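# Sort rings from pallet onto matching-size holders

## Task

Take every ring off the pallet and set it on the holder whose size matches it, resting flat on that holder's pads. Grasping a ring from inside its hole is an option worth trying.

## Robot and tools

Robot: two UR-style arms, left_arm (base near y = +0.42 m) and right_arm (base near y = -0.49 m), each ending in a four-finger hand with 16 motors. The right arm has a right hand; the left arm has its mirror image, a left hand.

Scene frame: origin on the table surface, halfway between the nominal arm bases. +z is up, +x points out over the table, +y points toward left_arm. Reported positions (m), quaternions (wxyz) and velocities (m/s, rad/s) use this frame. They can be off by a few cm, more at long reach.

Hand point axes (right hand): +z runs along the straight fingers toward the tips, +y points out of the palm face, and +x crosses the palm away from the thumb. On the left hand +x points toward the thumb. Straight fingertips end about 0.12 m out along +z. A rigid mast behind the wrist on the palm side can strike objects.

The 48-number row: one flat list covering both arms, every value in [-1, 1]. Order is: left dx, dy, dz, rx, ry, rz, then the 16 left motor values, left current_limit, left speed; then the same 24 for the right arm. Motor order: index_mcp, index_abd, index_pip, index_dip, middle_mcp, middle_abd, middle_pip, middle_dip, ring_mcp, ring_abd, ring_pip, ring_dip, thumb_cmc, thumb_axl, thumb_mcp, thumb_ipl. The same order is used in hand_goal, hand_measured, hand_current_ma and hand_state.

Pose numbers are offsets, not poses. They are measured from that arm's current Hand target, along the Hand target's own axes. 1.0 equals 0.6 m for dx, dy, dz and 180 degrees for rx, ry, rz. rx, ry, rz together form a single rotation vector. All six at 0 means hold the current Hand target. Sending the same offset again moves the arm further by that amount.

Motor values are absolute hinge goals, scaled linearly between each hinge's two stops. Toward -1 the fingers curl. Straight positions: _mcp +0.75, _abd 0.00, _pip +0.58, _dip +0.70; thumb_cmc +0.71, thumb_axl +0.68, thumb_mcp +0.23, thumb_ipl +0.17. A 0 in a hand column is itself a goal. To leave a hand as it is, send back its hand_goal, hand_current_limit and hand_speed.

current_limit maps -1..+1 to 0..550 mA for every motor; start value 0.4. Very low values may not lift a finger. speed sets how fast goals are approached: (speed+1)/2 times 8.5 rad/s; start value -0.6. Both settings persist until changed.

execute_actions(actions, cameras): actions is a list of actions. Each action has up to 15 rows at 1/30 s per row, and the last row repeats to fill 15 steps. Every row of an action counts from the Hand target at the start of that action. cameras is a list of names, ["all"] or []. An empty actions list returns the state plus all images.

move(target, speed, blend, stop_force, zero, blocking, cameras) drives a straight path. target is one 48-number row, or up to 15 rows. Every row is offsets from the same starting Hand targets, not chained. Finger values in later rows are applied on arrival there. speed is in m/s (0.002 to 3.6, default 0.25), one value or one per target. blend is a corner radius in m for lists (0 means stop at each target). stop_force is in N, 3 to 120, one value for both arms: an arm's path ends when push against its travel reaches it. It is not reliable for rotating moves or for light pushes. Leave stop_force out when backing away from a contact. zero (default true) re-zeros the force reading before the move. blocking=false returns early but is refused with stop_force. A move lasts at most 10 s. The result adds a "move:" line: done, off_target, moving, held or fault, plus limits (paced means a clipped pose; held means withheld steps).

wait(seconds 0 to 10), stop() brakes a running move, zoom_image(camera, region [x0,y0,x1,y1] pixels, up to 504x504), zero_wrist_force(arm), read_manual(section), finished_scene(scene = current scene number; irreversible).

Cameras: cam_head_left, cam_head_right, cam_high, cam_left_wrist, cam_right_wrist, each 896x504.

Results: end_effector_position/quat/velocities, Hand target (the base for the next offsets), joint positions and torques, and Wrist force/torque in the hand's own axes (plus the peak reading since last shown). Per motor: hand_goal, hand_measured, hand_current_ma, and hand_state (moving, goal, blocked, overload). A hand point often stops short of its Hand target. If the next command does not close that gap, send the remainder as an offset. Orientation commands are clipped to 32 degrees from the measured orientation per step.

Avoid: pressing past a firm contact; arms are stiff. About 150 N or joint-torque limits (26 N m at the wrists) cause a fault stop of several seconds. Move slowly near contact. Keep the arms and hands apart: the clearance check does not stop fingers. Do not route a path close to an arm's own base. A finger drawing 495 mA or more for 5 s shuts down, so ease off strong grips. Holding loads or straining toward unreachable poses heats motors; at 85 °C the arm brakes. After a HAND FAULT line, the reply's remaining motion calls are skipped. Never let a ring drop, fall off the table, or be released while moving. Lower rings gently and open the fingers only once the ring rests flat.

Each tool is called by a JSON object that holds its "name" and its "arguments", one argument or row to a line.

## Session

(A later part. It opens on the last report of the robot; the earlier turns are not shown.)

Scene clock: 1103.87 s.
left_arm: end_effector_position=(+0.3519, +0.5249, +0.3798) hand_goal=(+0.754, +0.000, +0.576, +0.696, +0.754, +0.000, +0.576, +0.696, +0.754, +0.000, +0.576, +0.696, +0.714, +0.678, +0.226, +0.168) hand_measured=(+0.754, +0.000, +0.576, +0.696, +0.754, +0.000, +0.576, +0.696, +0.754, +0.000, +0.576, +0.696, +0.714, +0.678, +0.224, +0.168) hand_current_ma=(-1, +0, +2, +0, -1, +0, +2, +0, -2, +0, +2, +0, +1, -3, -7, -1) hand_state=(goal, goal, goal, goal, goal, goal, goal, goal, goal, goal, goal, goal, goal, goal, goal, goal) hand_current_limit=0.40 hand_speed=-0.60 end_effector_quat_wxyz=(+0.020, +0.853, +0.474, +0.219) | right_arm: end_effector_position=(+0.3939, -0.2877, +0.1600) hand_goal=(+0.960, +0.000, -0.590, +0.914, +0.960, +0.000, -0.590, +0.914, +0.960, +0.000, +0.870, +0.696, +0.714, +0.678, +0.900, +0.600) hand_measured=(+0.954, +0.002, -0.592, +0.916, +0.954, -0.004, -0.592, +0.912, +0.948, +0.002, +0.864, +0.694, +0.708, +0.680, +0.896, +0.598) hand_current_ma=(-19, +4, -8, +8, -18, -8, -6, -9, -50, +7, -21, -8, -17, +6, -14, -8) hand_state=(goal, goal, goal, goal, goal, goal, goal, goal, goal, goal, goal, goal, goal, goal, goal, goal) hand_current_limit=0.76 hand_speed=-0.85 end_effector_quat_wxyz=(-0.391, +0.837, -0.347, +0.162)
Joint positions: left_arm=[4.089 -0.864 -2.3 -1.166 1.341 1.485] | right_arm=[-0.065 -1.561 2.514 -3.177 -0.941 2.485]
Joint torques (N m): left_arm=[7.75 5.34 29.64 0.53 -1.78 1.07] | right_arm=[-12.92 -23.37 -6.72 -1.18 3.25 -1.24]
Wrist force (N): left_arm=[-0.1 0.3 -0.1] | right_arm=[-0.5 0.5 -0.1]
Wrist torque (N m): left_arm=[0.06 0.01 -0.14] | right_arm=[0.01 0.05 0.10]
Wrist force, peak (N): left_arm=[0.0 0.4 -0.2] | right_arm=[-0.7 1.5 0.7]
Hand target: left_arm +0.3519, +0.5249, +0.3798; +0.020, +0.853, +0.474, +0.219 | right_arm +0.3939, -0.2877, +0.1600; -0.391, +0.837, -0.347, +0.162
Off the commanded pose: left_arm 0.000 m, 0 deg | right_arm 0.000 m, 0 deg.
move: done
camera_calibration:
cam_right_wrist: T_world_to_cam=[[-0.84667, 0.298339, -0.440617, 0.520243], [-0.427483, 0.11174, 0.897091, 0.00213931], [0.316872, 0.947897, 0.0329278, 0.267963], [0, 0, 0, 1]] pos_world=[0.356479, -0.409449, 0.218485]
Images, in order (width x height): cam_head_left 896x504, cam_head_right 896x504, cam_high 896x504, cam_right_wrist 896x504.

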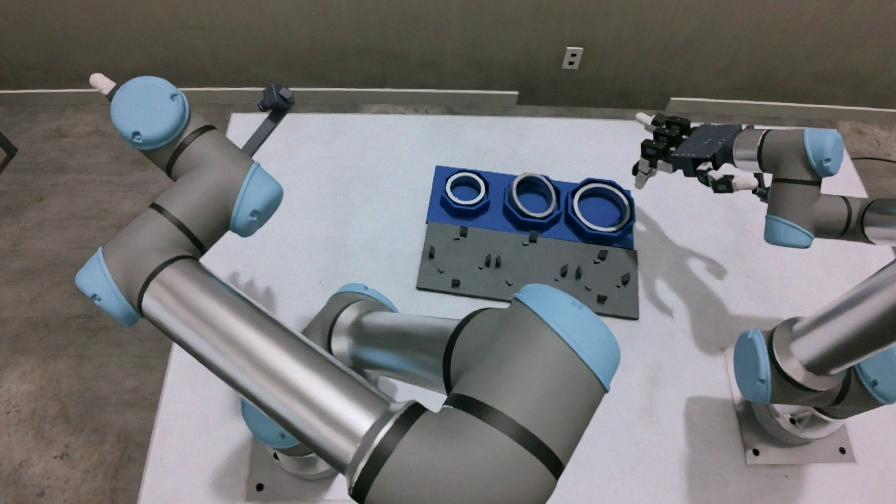

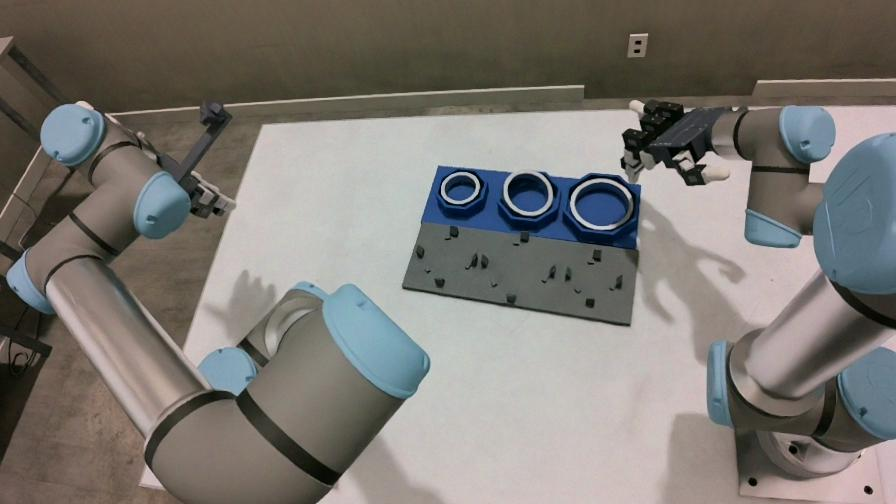

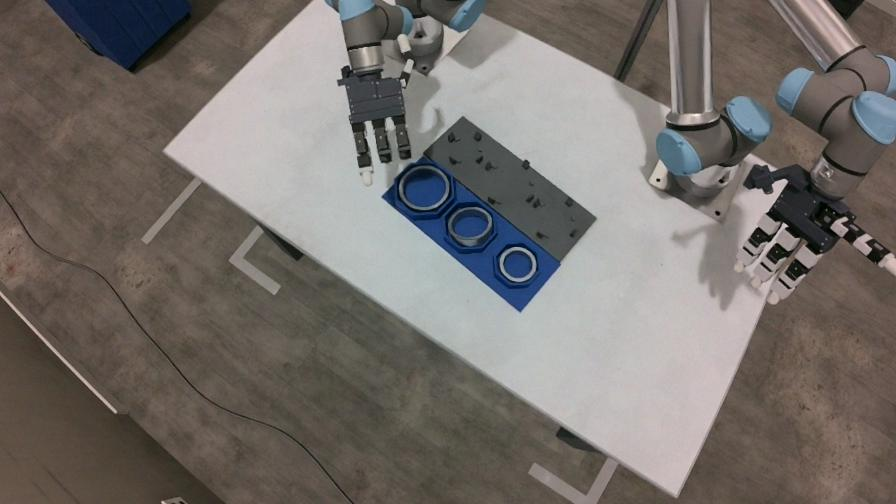

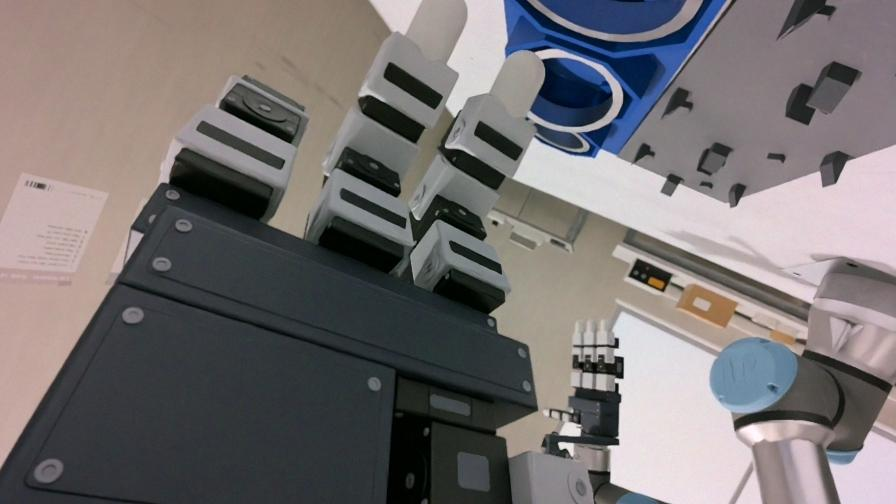

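{"name": "move", "arguments": {
  "target": [0,0,0,0,0,0,0.754,0,0.576,0.696,0.754,0,0.576,0.696,0.754,0,0.576,0.696,0.714,0.678,0.226,0.168,0.4,-0.6,-0.2578,-0.1142,0.2657,0,0,0,0.96,0,-0.59,0.914,0.96,0,-0.59,0.914,0.96,0,0.87,0.696,0.714,0.678,0.9,0.6,0.76,-0.85],
  "speed": 0.25
}}

{"name": "move", "arguments": {
  "target": [0,0,0,0,0,0,0.754,0,0.576,0.696,0.754,0,0.576,0.696,0.754,0,0.576,0.696,0.714,0.678,0.226,0.168,0.4,-0.6,0,0.0639,0.0536,0,0,0,0.96,0,-0.59,0.914,0.96,0,-0.59,0.914,0.96,0,0.87,0.696,0.714,0.678,0.9,0.6,0.76,-0.85],
  "speed": 0.04,
  "stop_force": 5
}}

{"name": "move", "arguments": {
  "target": [0,0,0,0,0,0,0.754,0,0.576,0.696,0.754,0,0.576,0.696,0.754,0,0.576,0.696,0.714,0.678,0.226,0.168,0.4,-0.6,0,0.0321,-0.0383,0,0,0,0.96,0,-0.59,0.914,0.96,0,-0.59,0.914,0.96,0,0.87,0.696,0.714,0.678,0.9,0.6,0.76,-0.85],
  "speed": 0.02,
  "stop_force": 7,
  "cameras": ["cam_head_left","cam_high","cam_right_wrist"]
}}

{"name": "zoom_image", "arguments": {
  "camera": "cam_head_left",
  "region": [420, 100, 680, 280]
}}

{"name": "zoom_image", "arguments": {
  "camera": "cam_high",
  "region": [370, 110, 610, 320]
}}

Scene clock: 1139.03 s.
left_arm: end_effector_position=(+0.3519, +0.5249, +0.3798) hand_goal=(+0.754, +0.000, +0.576, +0.696, +0.754, +0.000, +0.576, +0.696, +0.754, +0.000, +0.576, +0.696, +0.714, +0.678, +0.226, +0.168) hand_measured=(+0.754, +0.000, +0.576, +0.696, +0.754, +0.000, +0.576, +0.696, +0.754, +0.000, +0.576, +0.696, +0.714, +0.678, +0.224, +0.168) hand_current_ma=(-1, +0, +2, +0, -1, +0, +2, +0, -2, +0, +2, +0, +1, -3, -7, -1) hand_state=(goal, goal, goal, goal, goal, goal, goal, goal, goal, goal, goal, goal, goal, goal, goal, goal) hand_current_limit=0.40 hand_speed=-0.60 end_effector_quat_wxyz=(+0.020, +0.853, +0.474, +0.219) | right_arm: end_effector_position=(+0.4020, -0.0608, +0.1103) hand_goal=(+0.960, +0.000, -0.590, +0.914, +0.960, +0.000, -0.590, +0.914, +0.960, +0.000, +0.870, +0.696, +0.714, +0.678, +0.900, +0.600) hand_measured=(+0.954, +0.002, -0.592, +0.916, +0.954, -0.002, -0.592, +0.912, +0.948, +0.002, +0.864, +0.694, +0.708, +0.680, +0.896, +0.598) hand_current_ma=(-19, +4, -8, +8, -18, -8, -6, -9, -50, +7, -21, -8, -17, +6, -13, -8) hand_state=(goal, goal, goal, goal, goal, goal, goal, goal, goal, goal, goal, goal, goal, goal, goal, goal) hand_current_limit=0.76 hand_speed=-0.85 end_effector_quat_wxyz=(-0.391, +0.837, -0.347, +0.162)
Joint positions: left_arm=[4.089 -0.864 -2.3 -1.166 1.341 1.485] | right_arm=[0.525 -1.113 2.165 -3.475 -1.353 2.955]
Joint torques (N m): left_arm=[8.26 5.54 28.98 0.58 -1.9 1.09] | right_arm=[13.22 -26.93 -19.92 -0.96 -2.49 1.57]
Wrist force (N): left_arm=[0.0 0.3 0.2] | right_arm=[-0.4 0.4 -0.2]
Wrist torque (N m): left_arm=[0.04 0.00 -0.13] | right_arm=[0.02 0.04 -0.05]
Wrist force, peak (N): left_arm=[0.0 0.4 -0.2] | right_arm=[-1.6 0.1 0.9]
Hand target: left_arm +0.3519, +0.5249, +0.3798; +0.020, +0.853, +0.474, +0.219 | right_arm +0.4021, -0.0608, +0.1103; -0.391, +0.837, -0.347, +0.162
Off the commanded pose: left_arm 0.000 m, 0 deg | right_arm 0.000 m, 0 deg.
move: done

Scene clock: 1141.27 s.
left_arm: end_effector_position=(+0.3519, +0.5249, +0.3798) hand_goal=(+0.754, +0.000, +0.576, +0.696, +0.754, +0.000, +0.576, +0.696, +0.754, +0.000, +0.576, +0.696, +0.714, +0.678, +0.226, +0.168) hand_measured=(+0.754, +0.000, +0.576, +0.696, +0.754, +0.000, +0.576, +0.696, +0.754, +0.000, +0.576, +0.696, +0.714, +0.678, +0.224, +0.168) hand_current_ma=(-1, +0, +2, +0, -1, +0, +2, +0, -2, +0, +2, +0, +1, -3, -7, -1) hand_state=(goal, goal, goal, goal, goal, goal, goal, goal, goal, goal, goal, goal, goal, goal, goal, goal) hand_current_limit=0.40 hand_speed=-0.60 end_effector_quat_wxyz=(+0.020, +0.853, +0.474, +0.219) | right_arm: end_effector_position=(+0.4020, -0.0608, +0.0662) hand_goal=(+0.960, +0.000, -0.590, +0.914, +0.960, +0.000, -0.590, +0.914, +0.960, +0.000, +0.870, +0.696, +0.714, +0.678, +0.900, +0.600) hand_measured=(+0.960, -0.004, -0.592, +0.916, +0.954, -0.002, -0.592, +0.912, +0.946, +0.002, +0.864, +0.694, +0.708, +0.680, +0.896, +0.598) hand_current_ma=(+2, -10, -7, +8, -21, -8, -6, -9, -51, +7, -20, -8, -17, +6, -13, -8) hand_state=(goal, goal, goal, goal, goal, goal, goal, goal, goal, goal, goal, goal, goal, goal, goal, goal) hand_current_limit=0.76 hand_speed=-0.85 end_effector_quat_wxyz=(-0.391, +0.837, -0.347, +0.162)
Joint positions: left_arm=[4.089 -0.864 -2.3 -1.166 1.341 1.485] | right_arm=[0.525 -1.001 2.171 -3.594 -1.353 2.955]
Joint torques (N m): left_arm=[7.13 5.32 28.98 0.56 -1.86 1.07] | right_arm=[11.24 -42.7 -8.53 -1.11 0.64 -1.15]
Wrist force (N): left_arm=[0.1 0.2 0.0] | right_arm=[-0.5 -0.1 -0.4]
Wrist torque (N m): left_arm=[0.04 -0.02 -0.12] | right_arm=[0.04 0.07 -0.06]
Wrist force, peak (N): left_arm=[0.0 0.3 -0.1] | right_arm=[0.3 -3.7 -6.8]
Hand target: left_arm +0.3519, +0.5249, +0.3798; +0.020, +0.853, +0.474, +0.219 | right_arm +0.4020, -0.0608, +0.0662; -0.391, +0.837, -0.347, +0.162 (not the last commanded pose)
Off the commanded pose: left_arm 0.000 m, 0 deg | right_arm 0.006 m, 0 deg.
move: contact (right_arm)

Scene clock: 1143.63 s.
left_arm: end_effector_position=(+0.3519, +0.5249, +0.3798) hand_goal=(+0.754, +0.000, +0.576, +0.696, +0.754, +0.000, +0.576, +0.696, +0.754, +0.000, +0.576, +0.696, +0.714, +0.678, +0.226, +0.168) hand_measured=(+0.754, +0.000, +0.576, +0.696, +0.754, +0.000, +0.576, +0.696, +0.754, +0.000, +0.576, +0.696, +0.714, +0.678, +0.224, +0.168) hand_current_ma=(-1, +0, +2, +0, -1, +0, +2, +0, -2, +0, +2, +0, +1, -3, -7, -1) hand_state=(goal, goal, goal, goal, goal, goal, goal, goal, goal, goal, goal, goal, goal, goal, goal, goal) hand_current_limit=0.40 hand_speed=-0.60 end_effector_quat_wxyz=(+0.020, +0.853, +0.474, +0.219) | right_arm: end_effector_position=(+0.3808, -0.0820, +0.0661) hand_goal=(+0.960, +0.000, -0.590, +0.914, +0.960, +0.000, -0.590, +0.914, +0.960, +0.000, +0.870, +0.696, +0.714, +0.678, +0.900, +0.600) hand_measured=(+0.990, -0.012, -0.550, +0.930, +0.954, -0.002, -0.592, +0.912, +0.946, +0.002, +0.864, +0.694, +0.708, +0.680, +0.896, +0.598) hand_current_ma=(+130, -39, +158, +63, -21, -8, -6, -9, -51, +7, -20, -8, -17, +6, -13, -8) hand_state=(blocked, goal, blocked, goal, goal, goal, goal, goal, goal, goal, goal, goal, goal, goal, goal, goal) hand_current_limit=0.76 hand_speed=-0.85 end_effector_quat_wxyz=(-0.391, +0.837, -0.347, +0.162)
Joint positions: left_arm=[4.089 -0.864 -2.3 -1.166 1.341 1.485] | right_arm=[0.505 -1.036 2.258 -3.643 -1.337 2.941]
Joint torques (N m): left_arm=[7.15 5.71 28.69 0.56 -1.82 1.01] | right_arm=[-11.65 -41.45 -1.22 -4.09 3.13 -1.62]
Wrist force (N): left_arm=[0.1 0.2 -0.1] | right_arm=[0.8 -1.4 2.2]
Wrist torque (N m): left_arm=[0.05 -0.02 -0.12] | right_arm=[-0.03 0.25 0.15]
Wrist force, peak (N): left_arm=[0.0 0.4 0.1] | right_arm=[0.9 -1.1 2.4]
Hand target: left_arm +0.3519, +0.5249, +0.3798; +0.020, +0.853, +0.474, +0.219 | right_arm +0.3808, -0.0820, +0.0661; -0.391, +0.837, -0.347, +0.162
Off the commanded pose: left_arm 0.000 m, 0 deg | right_arm 0.000 m, 0 deg.
move: done
camera_calibration:
cam_right_wrist: T_world_to_cam=[[-0.846722, 0.298262, -0.44057, 0.406406], [-0.427379, 0.111893, 0.897121, 0.0577825], [0.316874, 0.947903, 0.0327284, 0.0802484], [0, 0, 0, 1]] pos_world=[0.343379, -0.203749, 0.124586]
Images, in order (width x height): cam_head_left 896x504, cam_high 896x504, cam_right_wrist 896x504.

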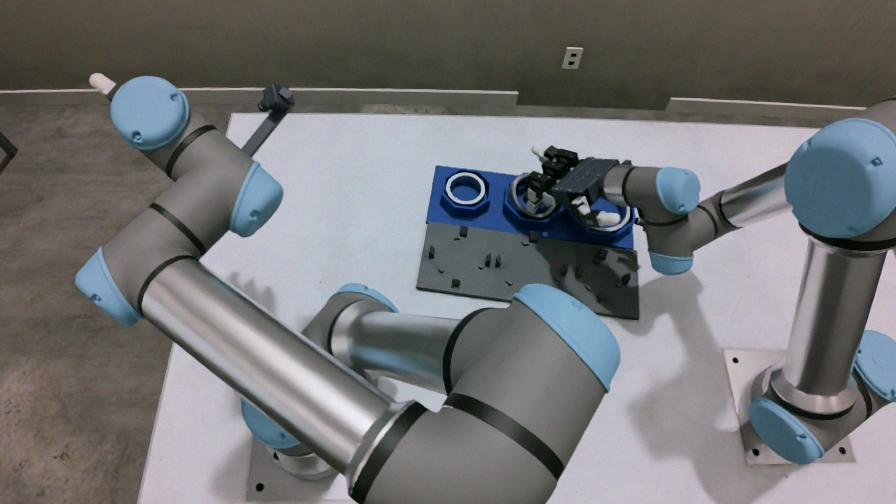

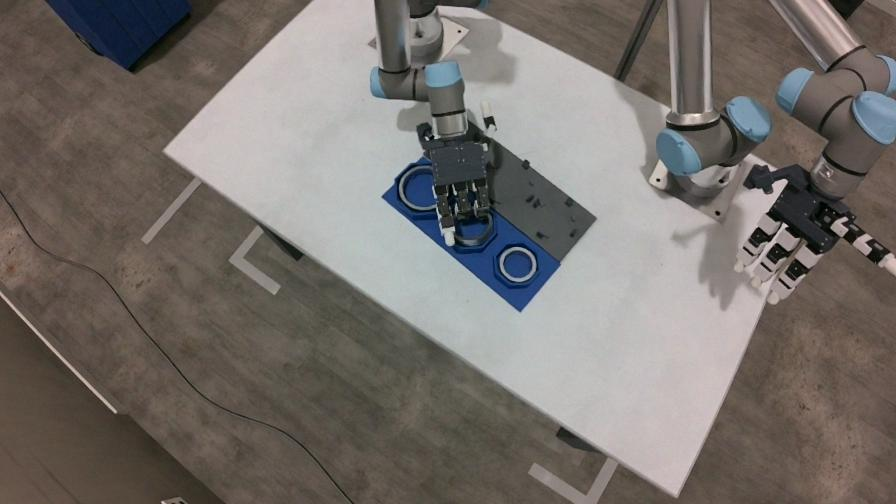

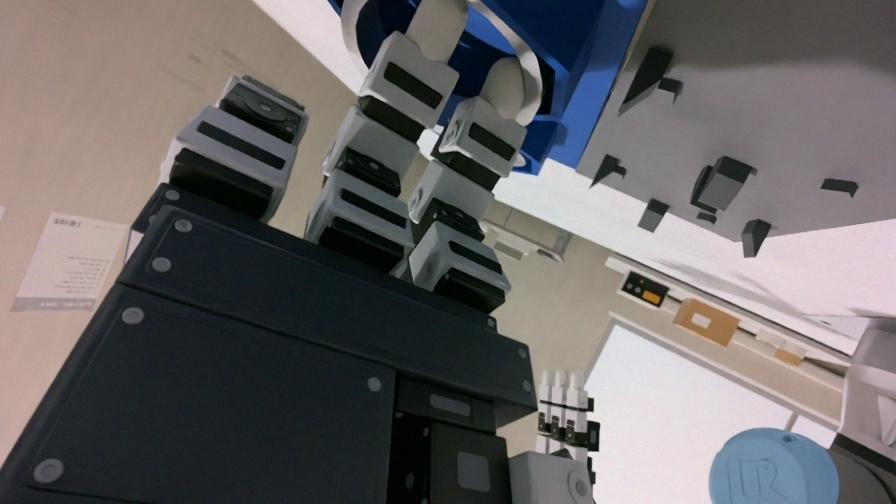

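Scaled by 1.938 from the camera's 896x504 image, which has a finer 1280x720 frame.

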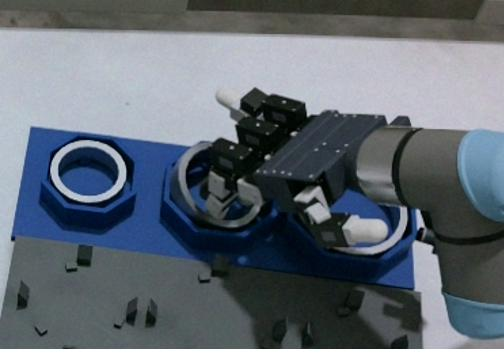

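Scaled by 2.100 from the camera's 896x504 image, which has a finer 1280x720 frame.

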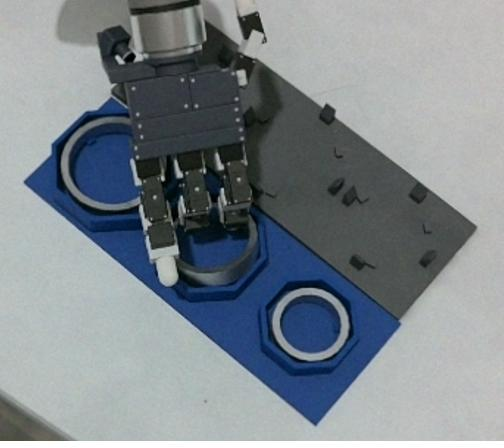

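{"name": "move", "arguments": {
  "target": [0,0,0,0,0,0,0.754,0,0.576,0.696,0.754,0,0.576,0.696,0.754,0,0.576,0.696,0.714,0.678,0.226,0.168,0.4,-0.6,0.0094,0.0152,-0.0181,0,0,0,0.96,0,-0.59,0.914,0.96,0,-0.59,0.914,0.96,0,0.87,0.696,0.714,0.678,0.9,0.6,0.76,-0.85],
  "speed": 0.02,
  "stop_force": 10,
  "cameras": ["cam_head_left","cam_high"]
}}

{"name": "zoom_image", "arguments": {
  "camera": "cam_head_left",
  "region": [420, 100, 680, 280]
}}

{"name": "zoom_image", "arguments": {
  "camera": "cam_high",
  "region": [370, 110, 610, 320]
}}

Scene clock: 1154.93 s.
left_arm: end_effector_position=(+0.3519, +0.5249, +0.3798) hand_goal=(+0.754, +0.000, +0.576, +0.696, +0.754, +0.000, +0.576, +0.696, +0.754, +0.000, +0.576, +0.696, +0.714, +0.678, +0.226, +0.168) hand_measured=(+0.754, +0.000, +0.576, +0.696, +0.754, +0.000, +0.576, +0.696, +0.754, +0.000, +0.576, +0.696, +0.714, +0.678, +0.224, +0.168) hand_current_ma=(-1, +0, +2, +0, -1, +0, +2, +0, -2, +0, +2, +0, +1, -3, -7, -1) hand_state=(goal, goal, goal, goal, goal, goal, goal, goal, goal, goal, goal, goal, goal, goal, goal, goal) hand_current_limit=0.40 hand_speed=-0.60 end_effector_quat_wxyz=(+0.020, +0.853, +0.474, +0.219) | right_arm: end_effector_position=(+0.3748, -0.0960, +0.0661) hand_goal=(+0.960, +0.000, -0.590, +0.914, +0.960, +0.000, -0.590, +0.914, +0.960, +0.000, +0.870, +0.696, +0.714, +0.678, +0.900, +0.600) hand_measured=(+0.998, -0.014, -0.540, +0.936, +0.976, +0.008, -0.574, +0.922, +0.946, +0.002, +0.864, +0.694, +0.708, +0.680, +0.896, +0.598) hand_current_ma=(+160, -41, +211, +86, +60, +25, +55, +28, -51, +7, -20, -8, -17, +6, -13, -8) hand_state=(blocked, goal, blocked, blocked, goal, goal, goal, goal, goal, goal, goal, goal, goal, goal, goal, goal) hand_current_limit=0.76 hand_speed=-0.85 end_effector_quat_wxyz=(-0.391, +0.837, -0.347, +0.162)
Joint positions: left_arm=[4.089 -0.864 -2.3 -1.166 1.341 1.485] | right_arm=[0.481 -1.052 2.299 -3.664 -1.319 2.925]
Joint torques (N m): left_arm=[7.29 5.14 29.24 0.53 -1.76 1.01] | right_arm=[-12.96 -38.41 0.49 -3.46 2.78 -1.42]
Wrist force (N): left_arm=[0.0 0.1 0.0] | right_arm=[-0.6 -3.9 3.1]
Wrist torque (N m): left_arm=[0.03 -0.01 -0.13] | right_arm=[0.12 0.11 0.14]
Wrist force, peak (N): left_arm=[-0.2 0.3 -0.2] | right_arm=[-0.5 -4.0 3.2]
Hand target: left_arm +0.3519, +0.5249, +0.3798; +0.020, +0.853, +0.474, +0.219 | right_arm +0.3748, -0.0960, +0.0661; -0.391, +0.837, -0.347, +0.162
Off the commanded pose: left_arm 0.000 m, 0 deg | right_arm 0.000 m, 0 deg.
move: done
Images, in order (width x height): cam_head_left 896x504, cam_high 896x504.

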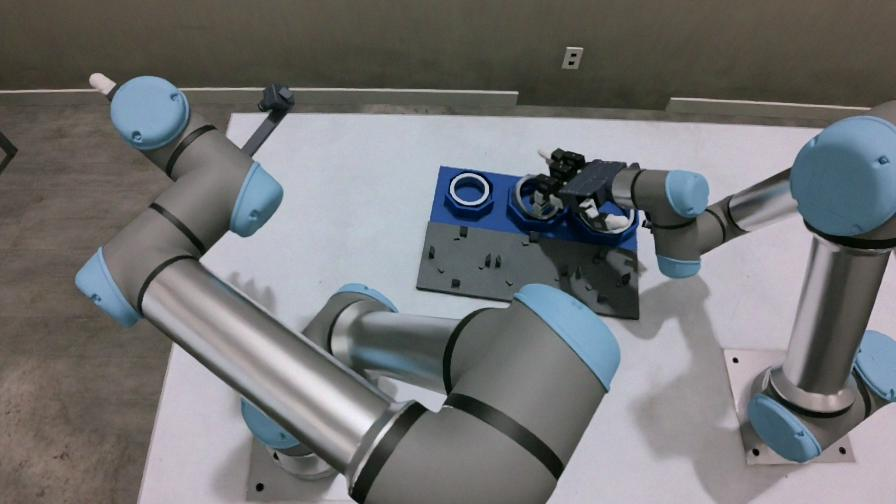

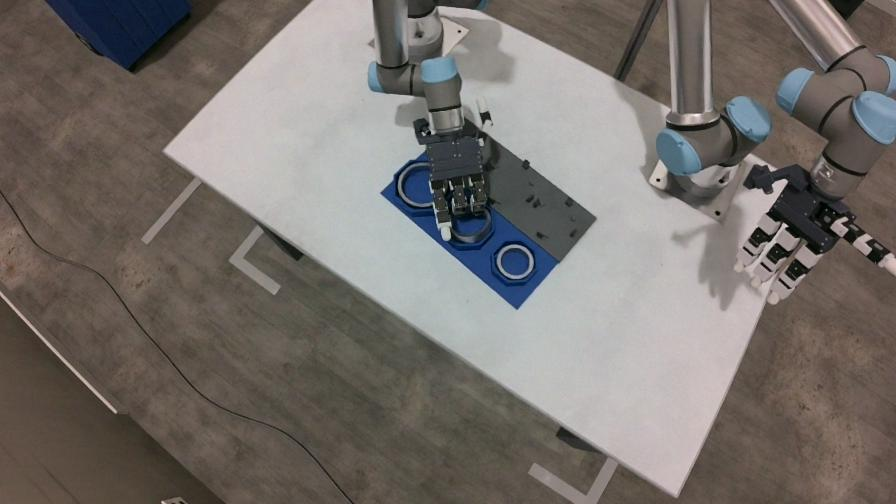

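Scaled by 1.938 from the camera's 896x504 image, which has a finer 1280x720 frame.

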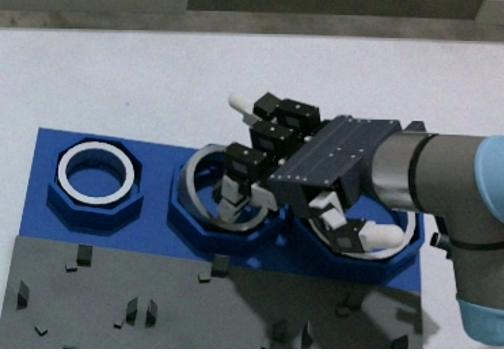

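Scaled by 2.100 from the camera's 896x504 image, which has a finer 1280x720 frame.

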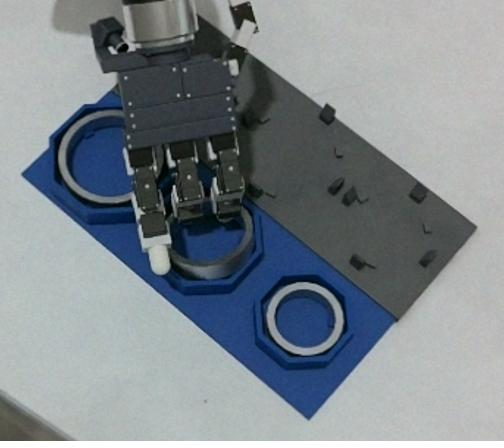

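{"name": "move", "arguments": {
  "target": [0,0,0,0,0,0,0.754,0,0.576,0.696,0.754,0,0.576,0.696,0.754,0,0.576,0.696,0.714,0.678,0.226,0.168,0.4,-0.6,-0.008,-0.0465,0.053,0,0,0,0.96,0,-0.59,0.914,0.96,0,-0.59,0.914,0.96,0,0.87,0.696,0.714,0.678,0.9,0.6,0.76,-0.85],
  "speed": 0.03
}}

{"name": "execute_actions", "arguments": {
  "actions": [
    [[0,0,0,0,0,0,0.754,0,0.576,0.696,0.754,0,0.576,0.696,0.754,0,0.576,0.696,0.714,0.678,0.226,0.168,0.4,-0.6,0,0,0,0,0,0,0.96,0.6,-0.59,0.914,0.96,-0.6,-0.59,0.914,0.96,0,0.87,0.696,0.714,0.678,0.9,0.6,0.76,-0.88]],
    [[0,0,0,0,0,0,0.754,0,0.576,0.696,0.754,0,0.576,0.696,0.754,0,0.576,0.696,0.714,0.678,0.226,0.168,0.4,-0.6,0,0,0,0,0,0,0.96,0.6,-0.59,0.914,0.96,-0.6,-0.59,0.914,0.96,0,0.87,0.696,0.714,0.678,0.9,0.6,0.76,-0.88]],
    [[0,0,0,0,0,0,0.754,0,0.576,0.696,0.754,0,0.576,0.696,0.754,0,0.576,0.696,0.714,0.678,0.226,0.168,0.4,-0.6,0,0,0,0,0,0,0.96,0.6,-0.59,0.914,0.96,-0.6,-0.59,0.914,0.96,0,0.87,0.696,0.714,0.678,0.9,0.6,0.76,-0.88]]
  ],
  "cameras": ["cam_head_left","cam_right_wrist"]
}}

Scene clock: 1212.50 s.
left_arm: end_effector_position=(+0.3519, +0.5249, +0.3798) hand_goal=(+0.754, +0.000, +0.576, +0.696, +0.754, +0.000, +0.576, +0.696, +0.754, +0.000, +0.576, +0.696, +0.714, +0.678, +0.226, +0.168) hand_measured=(+0.754, +0.000, +0.576, +0.696, +0.754, +0.000, +0.576, +0.696, +0.754, +0.000, +0.576, +0.696, +0.714, +0.678, +0.224, +0.168) hand_current_ma=(-1, +0, +2, +0, -1, +0, +2, +0, -2, +0, +2, +0, +1, -3, -7, -1) hand_state=(goal, goal, goal, goal, goal, goal, goal, goal, goal, goal, goal, goal, goal, goal, goal, goal) hand_current_limit=0.40 hand_speed=-0.60 end_effector_quat_wxyz=(+0.020, +0.853, +0.474, +0.219) | right_arm: end_effector_position=(+0.4012, -0.0628, +0.0671) hand_goal=(+0.960, +0.000, -0.590, +0.914, +0.960, +0.000, -0.590, +0.914, +0.960, +0.000, +0.870, +0.696, +0.714, +0.678, +0.900, +0.600) hand_measured=(+0.950, -0.002, -0.620, +0.914, +0.956, +0.004, -0.586, +0.916, +0.946, +0.002, +0.864, +0.694, +0.708, +0.680, +0.896, +0.598) hand_current_ma=(-38, -4, -120, +1, -15, +9, +10, +9, -51, +7, -20, -8, -17, +6, -13, -8) hand_state=(goal, goal, blocked, goal, goal, goal, goal, goal, goal, goal, goal, goal, goal, goal, goal, goal) hand_current_limit=0.76 hand_speed=-0.85 end_effector_quat_wxyz=(-0.391, +0.837, -0.347, +0.162)
Joint positions: left_arm=[4.089 -0.864 -2.3 -1.166 1.341 1.485] | right_arm=[0.522 -1.006 2.176 -3.594 -1.35 2.953]
Joint torques (N m): left_arm=[7.42 5.65 29.17 0.54 -1.77 1] | right_arm=[13.83 -26.38 -19.57 -0.47 -2.39 1.56]
Wrist force (N): left_arm=[0.1 0.2 0.1] | right_arm=[0.6 -1.1 -5.0]
Wrist torque (N m): left_arm=[0.04 -0.01 -0.12] | right_arm=[0.34 -0.04 0.04]
Wrist force, peak (N): left_arm=[-0.1 0.4 -0.2] | right_arm=[1.4 -1.3 -6.5]
Hand target: left_arm +0.3519, +0.5249, +0.3798; +0.020, +0.853, +0.474, +0.219 | right_arm +0.4013, -0.0627, +0.0671; -0.391, +0.837, -0.347, +0.162
Off the commanded pose: left_arm 0.000 m, 0 deg | right_arm 0.000 m, 0 deg.
move: done

Scene clock: 1214.20 s.
left_arm: end_effector_position=(+0.3519, +0.5249, +0.3798) hand_goal=(+0.754, +0.000, +0.576, +0.696, +0.754, +0.000, +0.576, +0.696, +0.754, +0.000, +0.576, +0.696, +0.714, +0.678, +0.226, +0.168) hand_measured=(+0.754, +0.000, +0.576, +0.696, +0.754, +0.000, +0.576, +0.696, +0.754, +0.000, +0.576, +0.696, +0.714, +0.678, +0.224, +0.168) hand_current_ma=(-1, +0, +2, +0, -1, +0, +2, +0, -2, +0, +2, +0, +1, -3, -7, -1) hand_state=(goal, goal, goal, goal, goal, goal, goal, goal, goal, goal, goal, goal, goal, goal, goal, goal) hand_current_limit=0.40 hand_speed=-0.60 end_effector_quat_wxyz=(+0.020, +0.853, +0.474, +0.219) | right_arm: end_effector_position=(+0.4013, -0.0627, +0.0671) hand_goal=(+0.960, +0.600, -0.590, +0.914, +0.960, -0.600, -0.590, +0.914, +0.960, +0.000, +0.870, +0.696, +0.714, +0.678, +0.900, +0.600) hand_measured=(+0.954, +0.224, -0.590, +0.914, +0.974, -0.484, -0.604, +0.906, +0.946, +0.002, +0.864, +0.694, +0.708, +0.680, +0.896, +0.598) hand_current_ma=(-20, -484, -3, +1, +56, +456, -54, -25, -51, +7, -20, -8, -17, +6, -13, -8) hand_state=(goal, blocked, goal, goal, goal, blocked, goal, goal, goal, goal, goal, goal, goal, goal, goal, goal) hand_current_limit=0.76 hand_speed=-0.88 end_effector_quat_wxyz=(-0.391, +0.837, -0.347, +0.162)
Joint positions: left_arm=[4.089 -0.864 -2.3 -1.166 1.341 1.485] | right_arm=[0.522 -1.006 2.176 -3.594 -1.35 2.953]
Joint torques (N m): left_arm=[8.15 5.27 29.49 0.47 -1.72 1.05] | right_arm=[9.88 -36.86 -17.49 -4 2.9 1.72]
Wrist force (N): left_arm=[-0.1 0.1 0.0] | right_arm=[-0.1 1.8 3.6]
Wrist torque (N m): left_arm=[0.03 0.01 -0.14] | right_arm=[-0.09 0.05 -0.04]
Wrist force, peak (N): left_arm=[-0.1 0.4 -0.1] | right_arm=[6.5 1.4 2.1]
Hand target: left_arm +0.3519, +0.5249, +0.3798; +0.020, +0.853, +0.474, +0.219 | right_arm +0.4013, -0.0627, +0.0671; -0.391, +0.837, -0.347, +0.162
Off the commanded pose: left_arm 0.000 m, 0 deg | right_arm 0.000 m, 0 deg.
camera_calibration:
cam_right_wrist: T_world_to_cam=[[-0.846777, 0.298276, -0.440455, 0.418413], [-0.427271, 0.111854, 0.897178, 0.0635229], [0.316874, 0.947903, 0.0327294, 0.0554285], [0, 0, 0, 1]] pos_world=[0.36388, -0.184449, 0.125486]
Images, in order (width x height): cam_head_left 896x504, cam_right_wrist 896x504.

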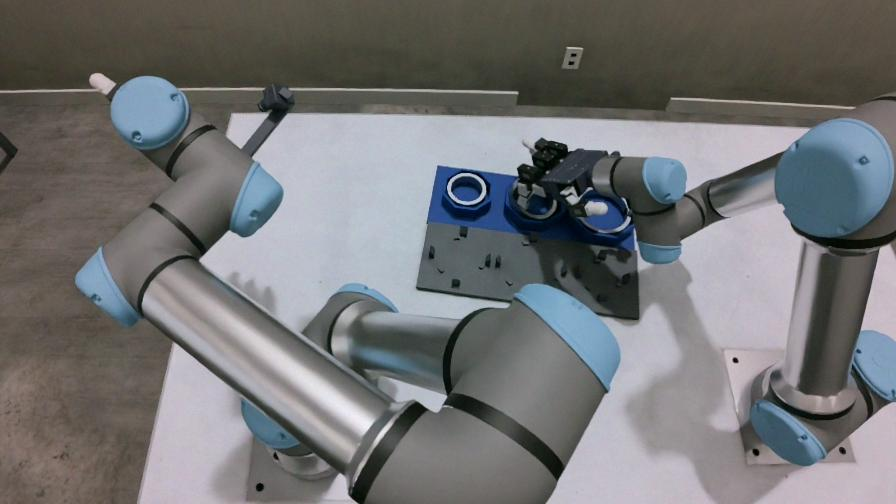

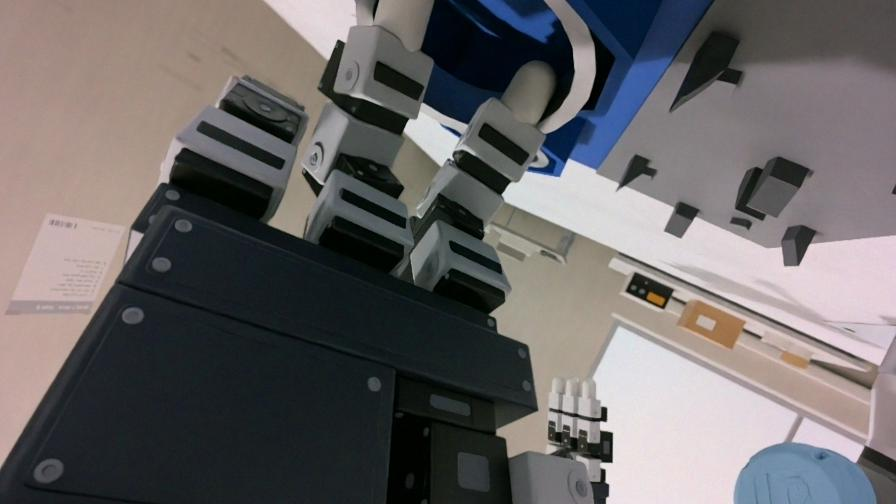

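{"name": "move", "arguments": {
  "target": [0,0,0,0,0,0,0.754,0,0.576,0.696,0.754,0,0.576,0.696,0.754,0,0.576,0.696,0.714,0.678,0.226,0.168,0.4,-0.6,0,-0.0766,-0.0643,0,0,0,0.96,0.6,-0.59,0.914,0.96,-0.6,-0.59,0.914,0.96,0,0.87,0.696,0.714,0.678,0.9,0.6,0.76,-0.88],
  "speed": 0.03,
  "cameras": ["cam_head_left","cam_high","cam_right_wrist"]
}}

{"name": "zoom_image", "arguments": {
  "camera": "cam_head_left",
  "region": [420, 100, 680, 280]
}}

{"name": "zoom_image", "arguments": {
  "camera": "cam_high",
  "region": [400, 150, 560, 290]
}}

Scene clock: 1224.63 s.
left_arm: end_effector_position=(+0.3519, +0.5249, +0.3798) hand_goal=(+0.754, +0.000, +0.576, +0.696, +0.754, +0.000, +0.576, +0.696, +0.754, +0.000, +0.576, +0.696, +0.714, +0.678, +0.226, +0.168) hand_measured=(+0.754, +0.000, +0.576, +0.696, +0.754, +0.000, +0.576, +0.696, +0.754, +0.000, +0.576, +0.696, +0.714, +0.678, +0.224, +0.168) hand_current_ma=(-1, +0, +2, +0, -1, +0, +2, +0, -2, +0, +2, +0, +1, -3, -7, -1) hand_state=(goal, goal, goal, goal, goal, goal, goal, goal, goal, goal, goal, goal, goal, goal, goal, goal) hand_current_limit=0.40 hand_speed=-0.60 end_effector_quat_wxyz=(+0.020, +0.853, +0.474, +0.219) | right_arm: end_effector_position=(+0.4012, -0.0628, +0.1271) hand_goal=(+0.960, +0.600, -0.590, +0.914, +0.960, -0.600, -0.590, +0.914, +0.960, +0.000, +0.870, +0.696, +0.714, +0.678, +0.900, +0.600) hand_measured=(+0.930, +0.286, -0.616, +0.902, +0.954, -0.494, -0.630, +0.890, +0.946, +0.002, +0.864, +0.694, +0.708, +0.680, +0.896, +0.598) hand_current_ma=(-123, -484, -99, -44, -24, +408, -163, -91, -51, +7, -20, -8, -17, +6, -13, -8) hand_state=(blocked, blocked, blocked, goal, goal, blocked, blocked, blocked, goal, goal, goal, goal, goal, goal, goal, goal) hand_current_limit=0.76 hand_speed=-0.88 end_effector_quat_wxyz=(-0.391, +0.837, -0.347, +0.162)
Joint positions: left_arm=[4.089 -0.864 -2.3 -1.166 1.341 1.485] | right_arm=[0.522 -1.157 2.164 -3.43 -1.35 2.953]
Joint torques (N m): left_arm=[7.75 5.14 28.84 0.59 -1.78 0.89] | right_arm=[-11.57 -43.92 -25.02 -2.15 2.83 -1.12]
Wrist force (N): left_arm=[0.1 0.3 0.0] | right_arm=[-0.6 4.6 3.0]
Wrist torque (N m): left_arm=[0.06 -0.02 -0.12] | right_arm=[-0.24 0.06 -0.05]
Wrist force, peak (N): left_arm=[-0.2 0.4 -0.1] | right_arm=[-0.7 4.9 3.1]
Hand target: left_arm +0.3519, +0.5249, +0.3798; +0.020, +0.853, +0.474, +0.219 | right_arm +0.4012, -0.0628, +0.1271; -0.391, +0.837, -0.347, +0.162
Off the commanded pose: left_arm 0.000 m, 0 deg | right_arm 0.000 m, 0 deg.
move: done
camera_calibration:
cam_right_wrist: T_world_to_cam=[[-0.846777, 0.298276, -0.440455, 0.444785], [-0.427271, 0.111854, 0.897178, 0.00966064], [0.316874, 0.947903, 0.0327294, 0.0535913], [0, 0, 0, 1]] pos_world=[0.36378, -0.184549, 0.185486]
Images, in order (width x height): cam_head_left 896x504, cam_high 896x504, cam_right_wrist 896x504.

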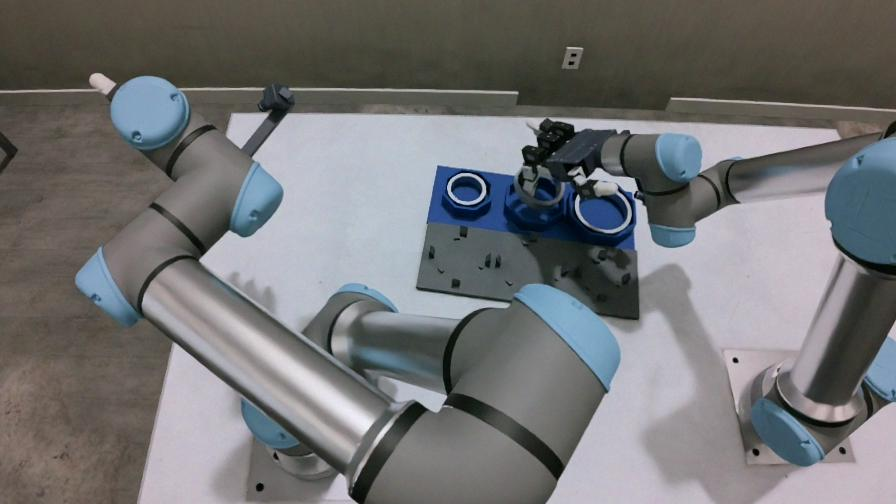

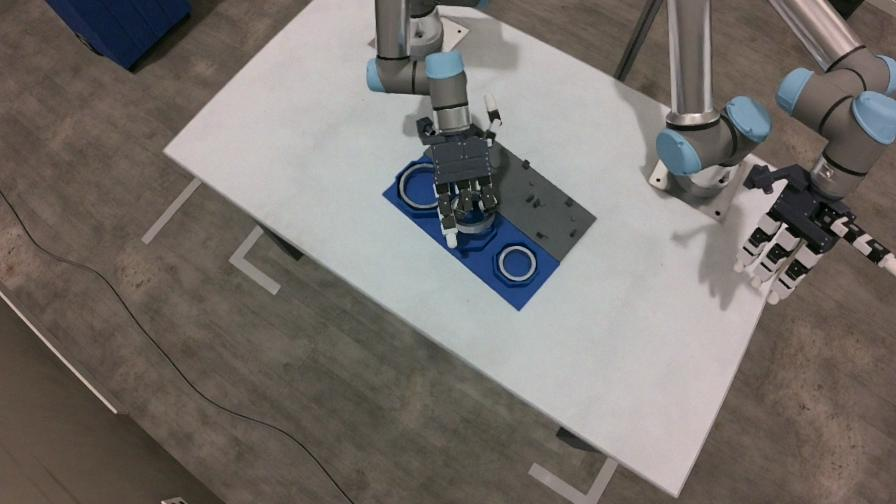

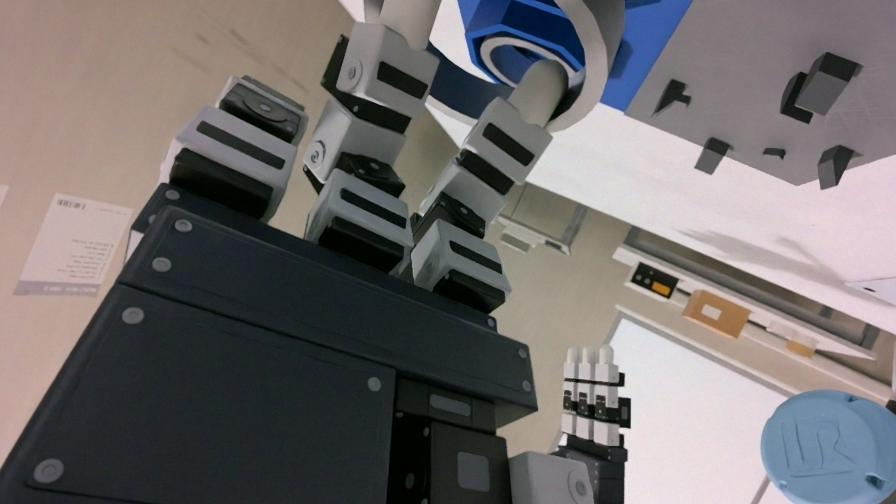

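Scaled by 1.938 from the camera's 896x504 image, which has a finer 1280x720 frame.

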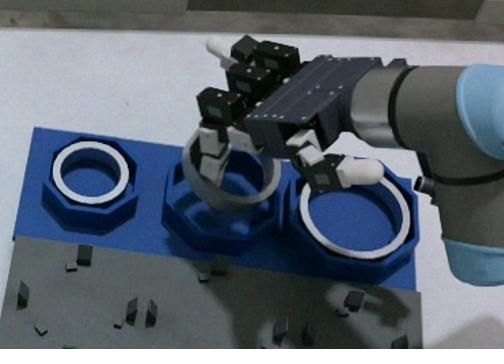

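Scaled by 3.150 from the camera's 896x504 image, which has a finer 1280x720 frame.

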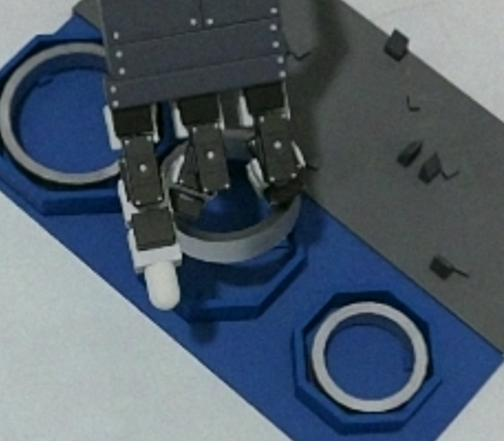

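{"name": "move", "arguments": {
  "target": [0,0,0,0,0,0,0.754,0,0.576,0.696,0.754,0,0.576,0.696,0.754,0,0.576,0.696,0.714,0.678,0.226,0.168,0.4,-0.6,0,-0.0403,-0.0067,-0.1111,0,0,0.96,0.6,-0.59,0.914,0.96,-0.6,-0.59,0.914,0.96,0,0.87,0.696,0.714,0.678,0.9,0.6,0.76,-0.88],
  "speed": 0.1,
  "cameras": ["cam_head_left","cam_head_right","cam_high","cam_right_wrist"]
}}

{"name": "zoom_image", "arguments": {
  "camera": "cam_head_left",
  "region": [420, 100, 680, 280]
}}

{"name": "zoom_image", "arguments": {
  "camera": "cam_head_right",
  "region": [420, 100, 680, 280]
}}

{"name": "zoom_image", "arguments": {
  "camera": "cam_high",
  "region": [400, 150, 560, 290]
}}

Scene clock: 1245.10 s.
left_arm: end_effector_position=(+0.3519, +0.5249, +0.3798) hand_goal=(+0.754, +0.000, +0.576, +0.696, +0.754, +0.000, +0.576, +0.696, +0.754, +0.000, +0.576, +0.696, +0.714, +0.678, +0.226, +0.168) hand_measured=(+0.754, +0.000, +0.576, +0.696, +0.754, +0.000, +0.576, +0.696, +0.754, +0.000, +0.576, +0.696, +0.714, +0.678, +0.224, +0.168) hand_current_ma=(-1, +0, +2, +0, -1, +0, +2, +0, -2, +0, +2, +0, +1, -3, -7, -1) hand_state=(goal, goal, goal, goal, goal, goal, goal, goal, goal, goal, goal, goal, goal, goal, goal, goal) hand_current_limit=0.40 hand_speed=-0.60 end_effector_quat_wxyz=(+0.020, +0.853, +0.474, +0.219) | right_arm: end_effector_position=(+0.4100, -0.0540, +0.1482) hand_goal=(+0.960, +0.600, -0.590, +0.914, +0.960, -0.600, -0.590, +0.914, +0.960, +0.000, +0.870, +0.696, +0.714, +0.678, +0.900, +0.600) hand_measured=(+0.934, +0.288, -0.616, +0.902, +0.964, -0.494, -0.630, +0.890, +0.946, +0.002, +0.864, +0.694, +0.708, +0.680, +0.896, +0.598) hand_current_ma=(-104, -484, -99, -44, +11, +408, -163, -91, -51, +7, -20, -8, -17, +6, -13, -8) hand_state=(blocked, blocked, blocked, goal, goal, blocked, blocked, blocked, goal, goal, goal, goal, goal, goal, goal, goal) hand_current_limit=0.76 hand_speed=-0.88 end_effector_quat_wxyz=(-0.240, +0.892, -0.370, +0.099)
Joint positions: left_arm=[4.089 -0.864 -2.3 -1.166 1.341 1.485] | right_arm=[0.571 -1.183 1.906 -2.806 -1.451 2.933]
Joint torques (N m): left_arm=[7.04 5.71 29.27 0.52 -1.79 0.84] | right_arm=[12.09 -30.7 -29.65 -2.02 -2.54 -1.57]
Wrist force (N): left_arm=[0.0 0.1 -0.1] | right_arm=[-0.4 2.8 4.3]
Wrist torque (N m): left_arm=[0.04 -0.01 -0.12] | right_arm=[-0.26 0.01 0.11]
Wrist force, peak (N): left_arm=[0.0 0.5 -0.1] | right_arm=[-0.7 4.8 3.2]
Hand target: left_arm +0.3519, +0.5249, +0.3798; +0.020, +0.853, +0.474, +0.219 | right_arm +0.4100, -0.0540, +0.1482; -0.240, +0.892, -0.370, +0.099
Off the commanded pose: left_arm 0.000 m, 0 deg | right_arm 0.000 m, 0 deg.
move: done
camera_calibration:
cam_right_wrist: T_world_to_cam=[[-0.9367, 0.208262, -0.281461, 0.467387], [-0.201029, 0.338278, 0.919323, -0.0903486], [0.286673, 0.917712, -0.274998, 0.0981131], [0, 0, 0, 1]] pos_world=[0.391512, -0.156816, 0.241592]
Images, in order (width x height): cam_head_left 896x504, cam_head_right 896x504, cam_high 896x504, cam_right_wrist 896x504.

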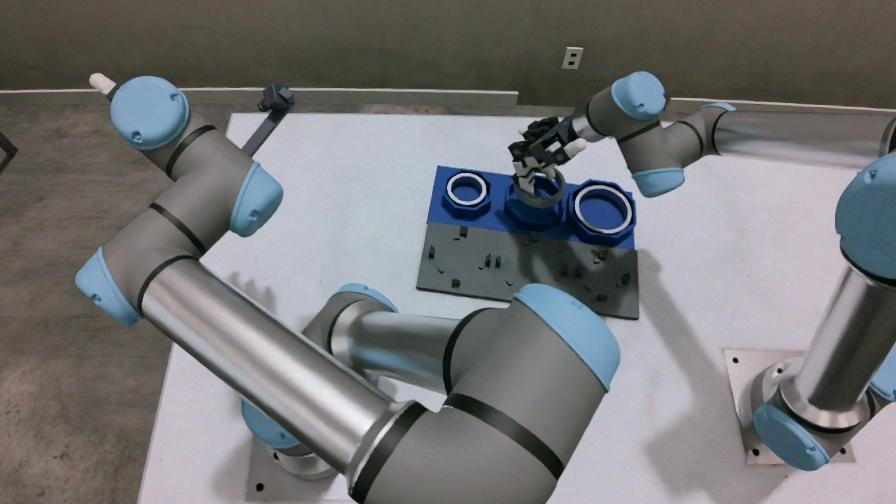

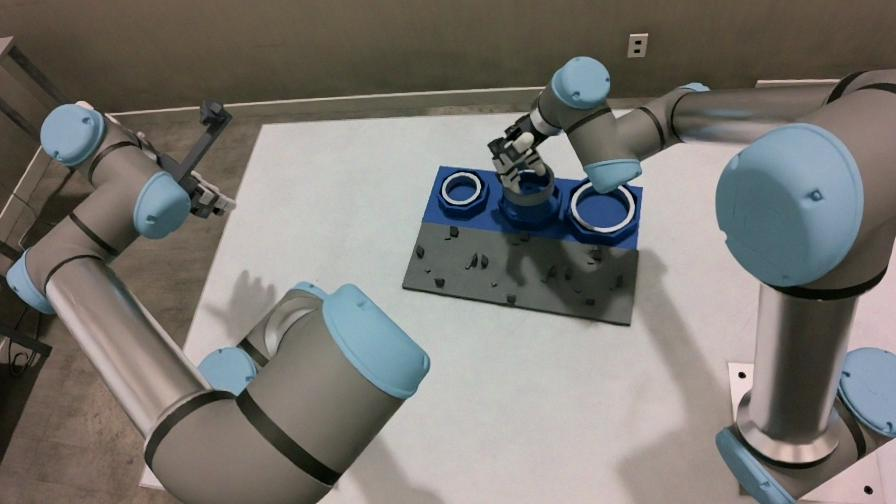

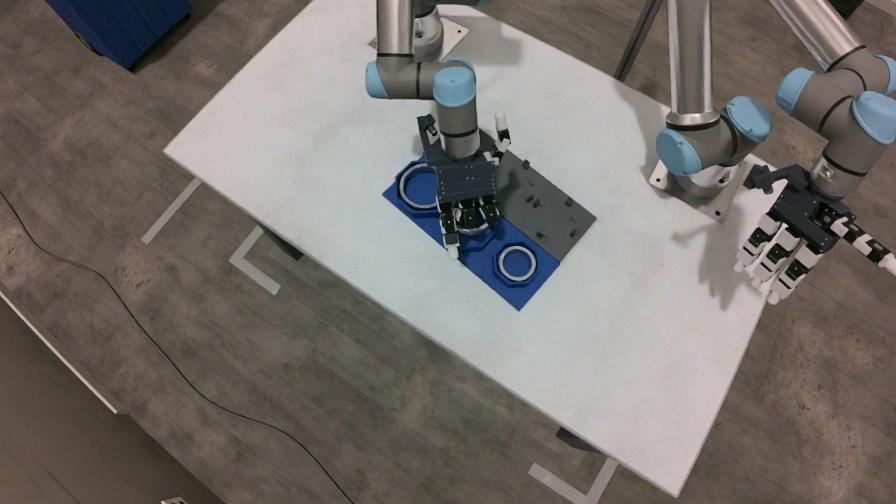

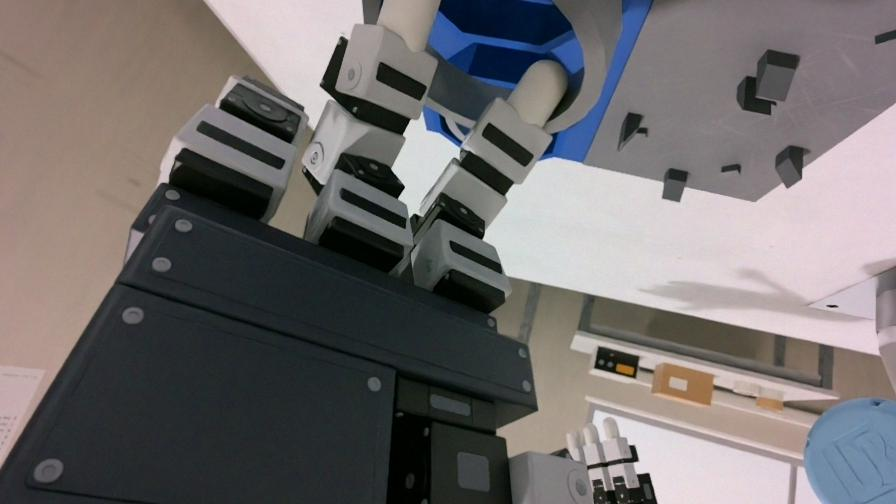

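Scaled by 1.938 from the camera's 896x504 image, which has a finer 1280x720 frame.

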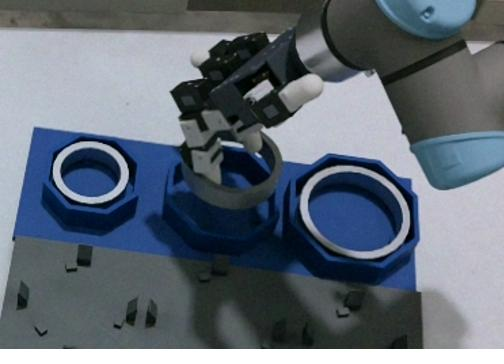

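Scaled by 1.938 from the camera's 896x504 image, which has a finer 1280x720 frame.

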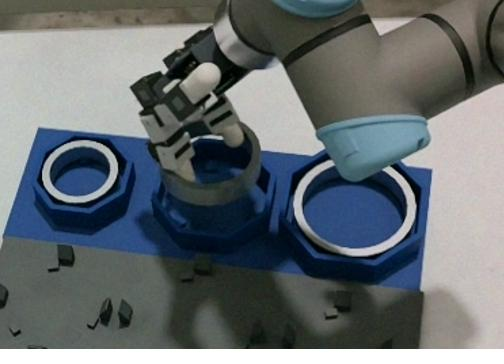

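Scaled by 3.150 from the camera's 896x504 image, which has a finer 1280x720 frame.

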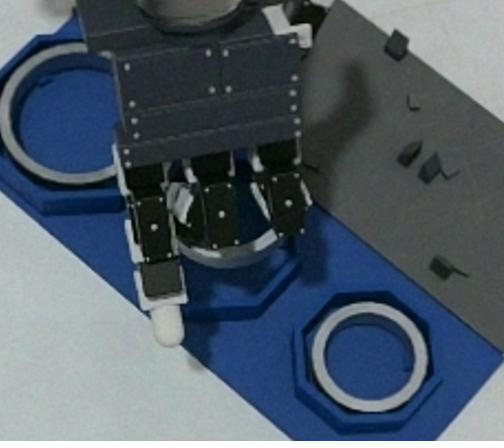

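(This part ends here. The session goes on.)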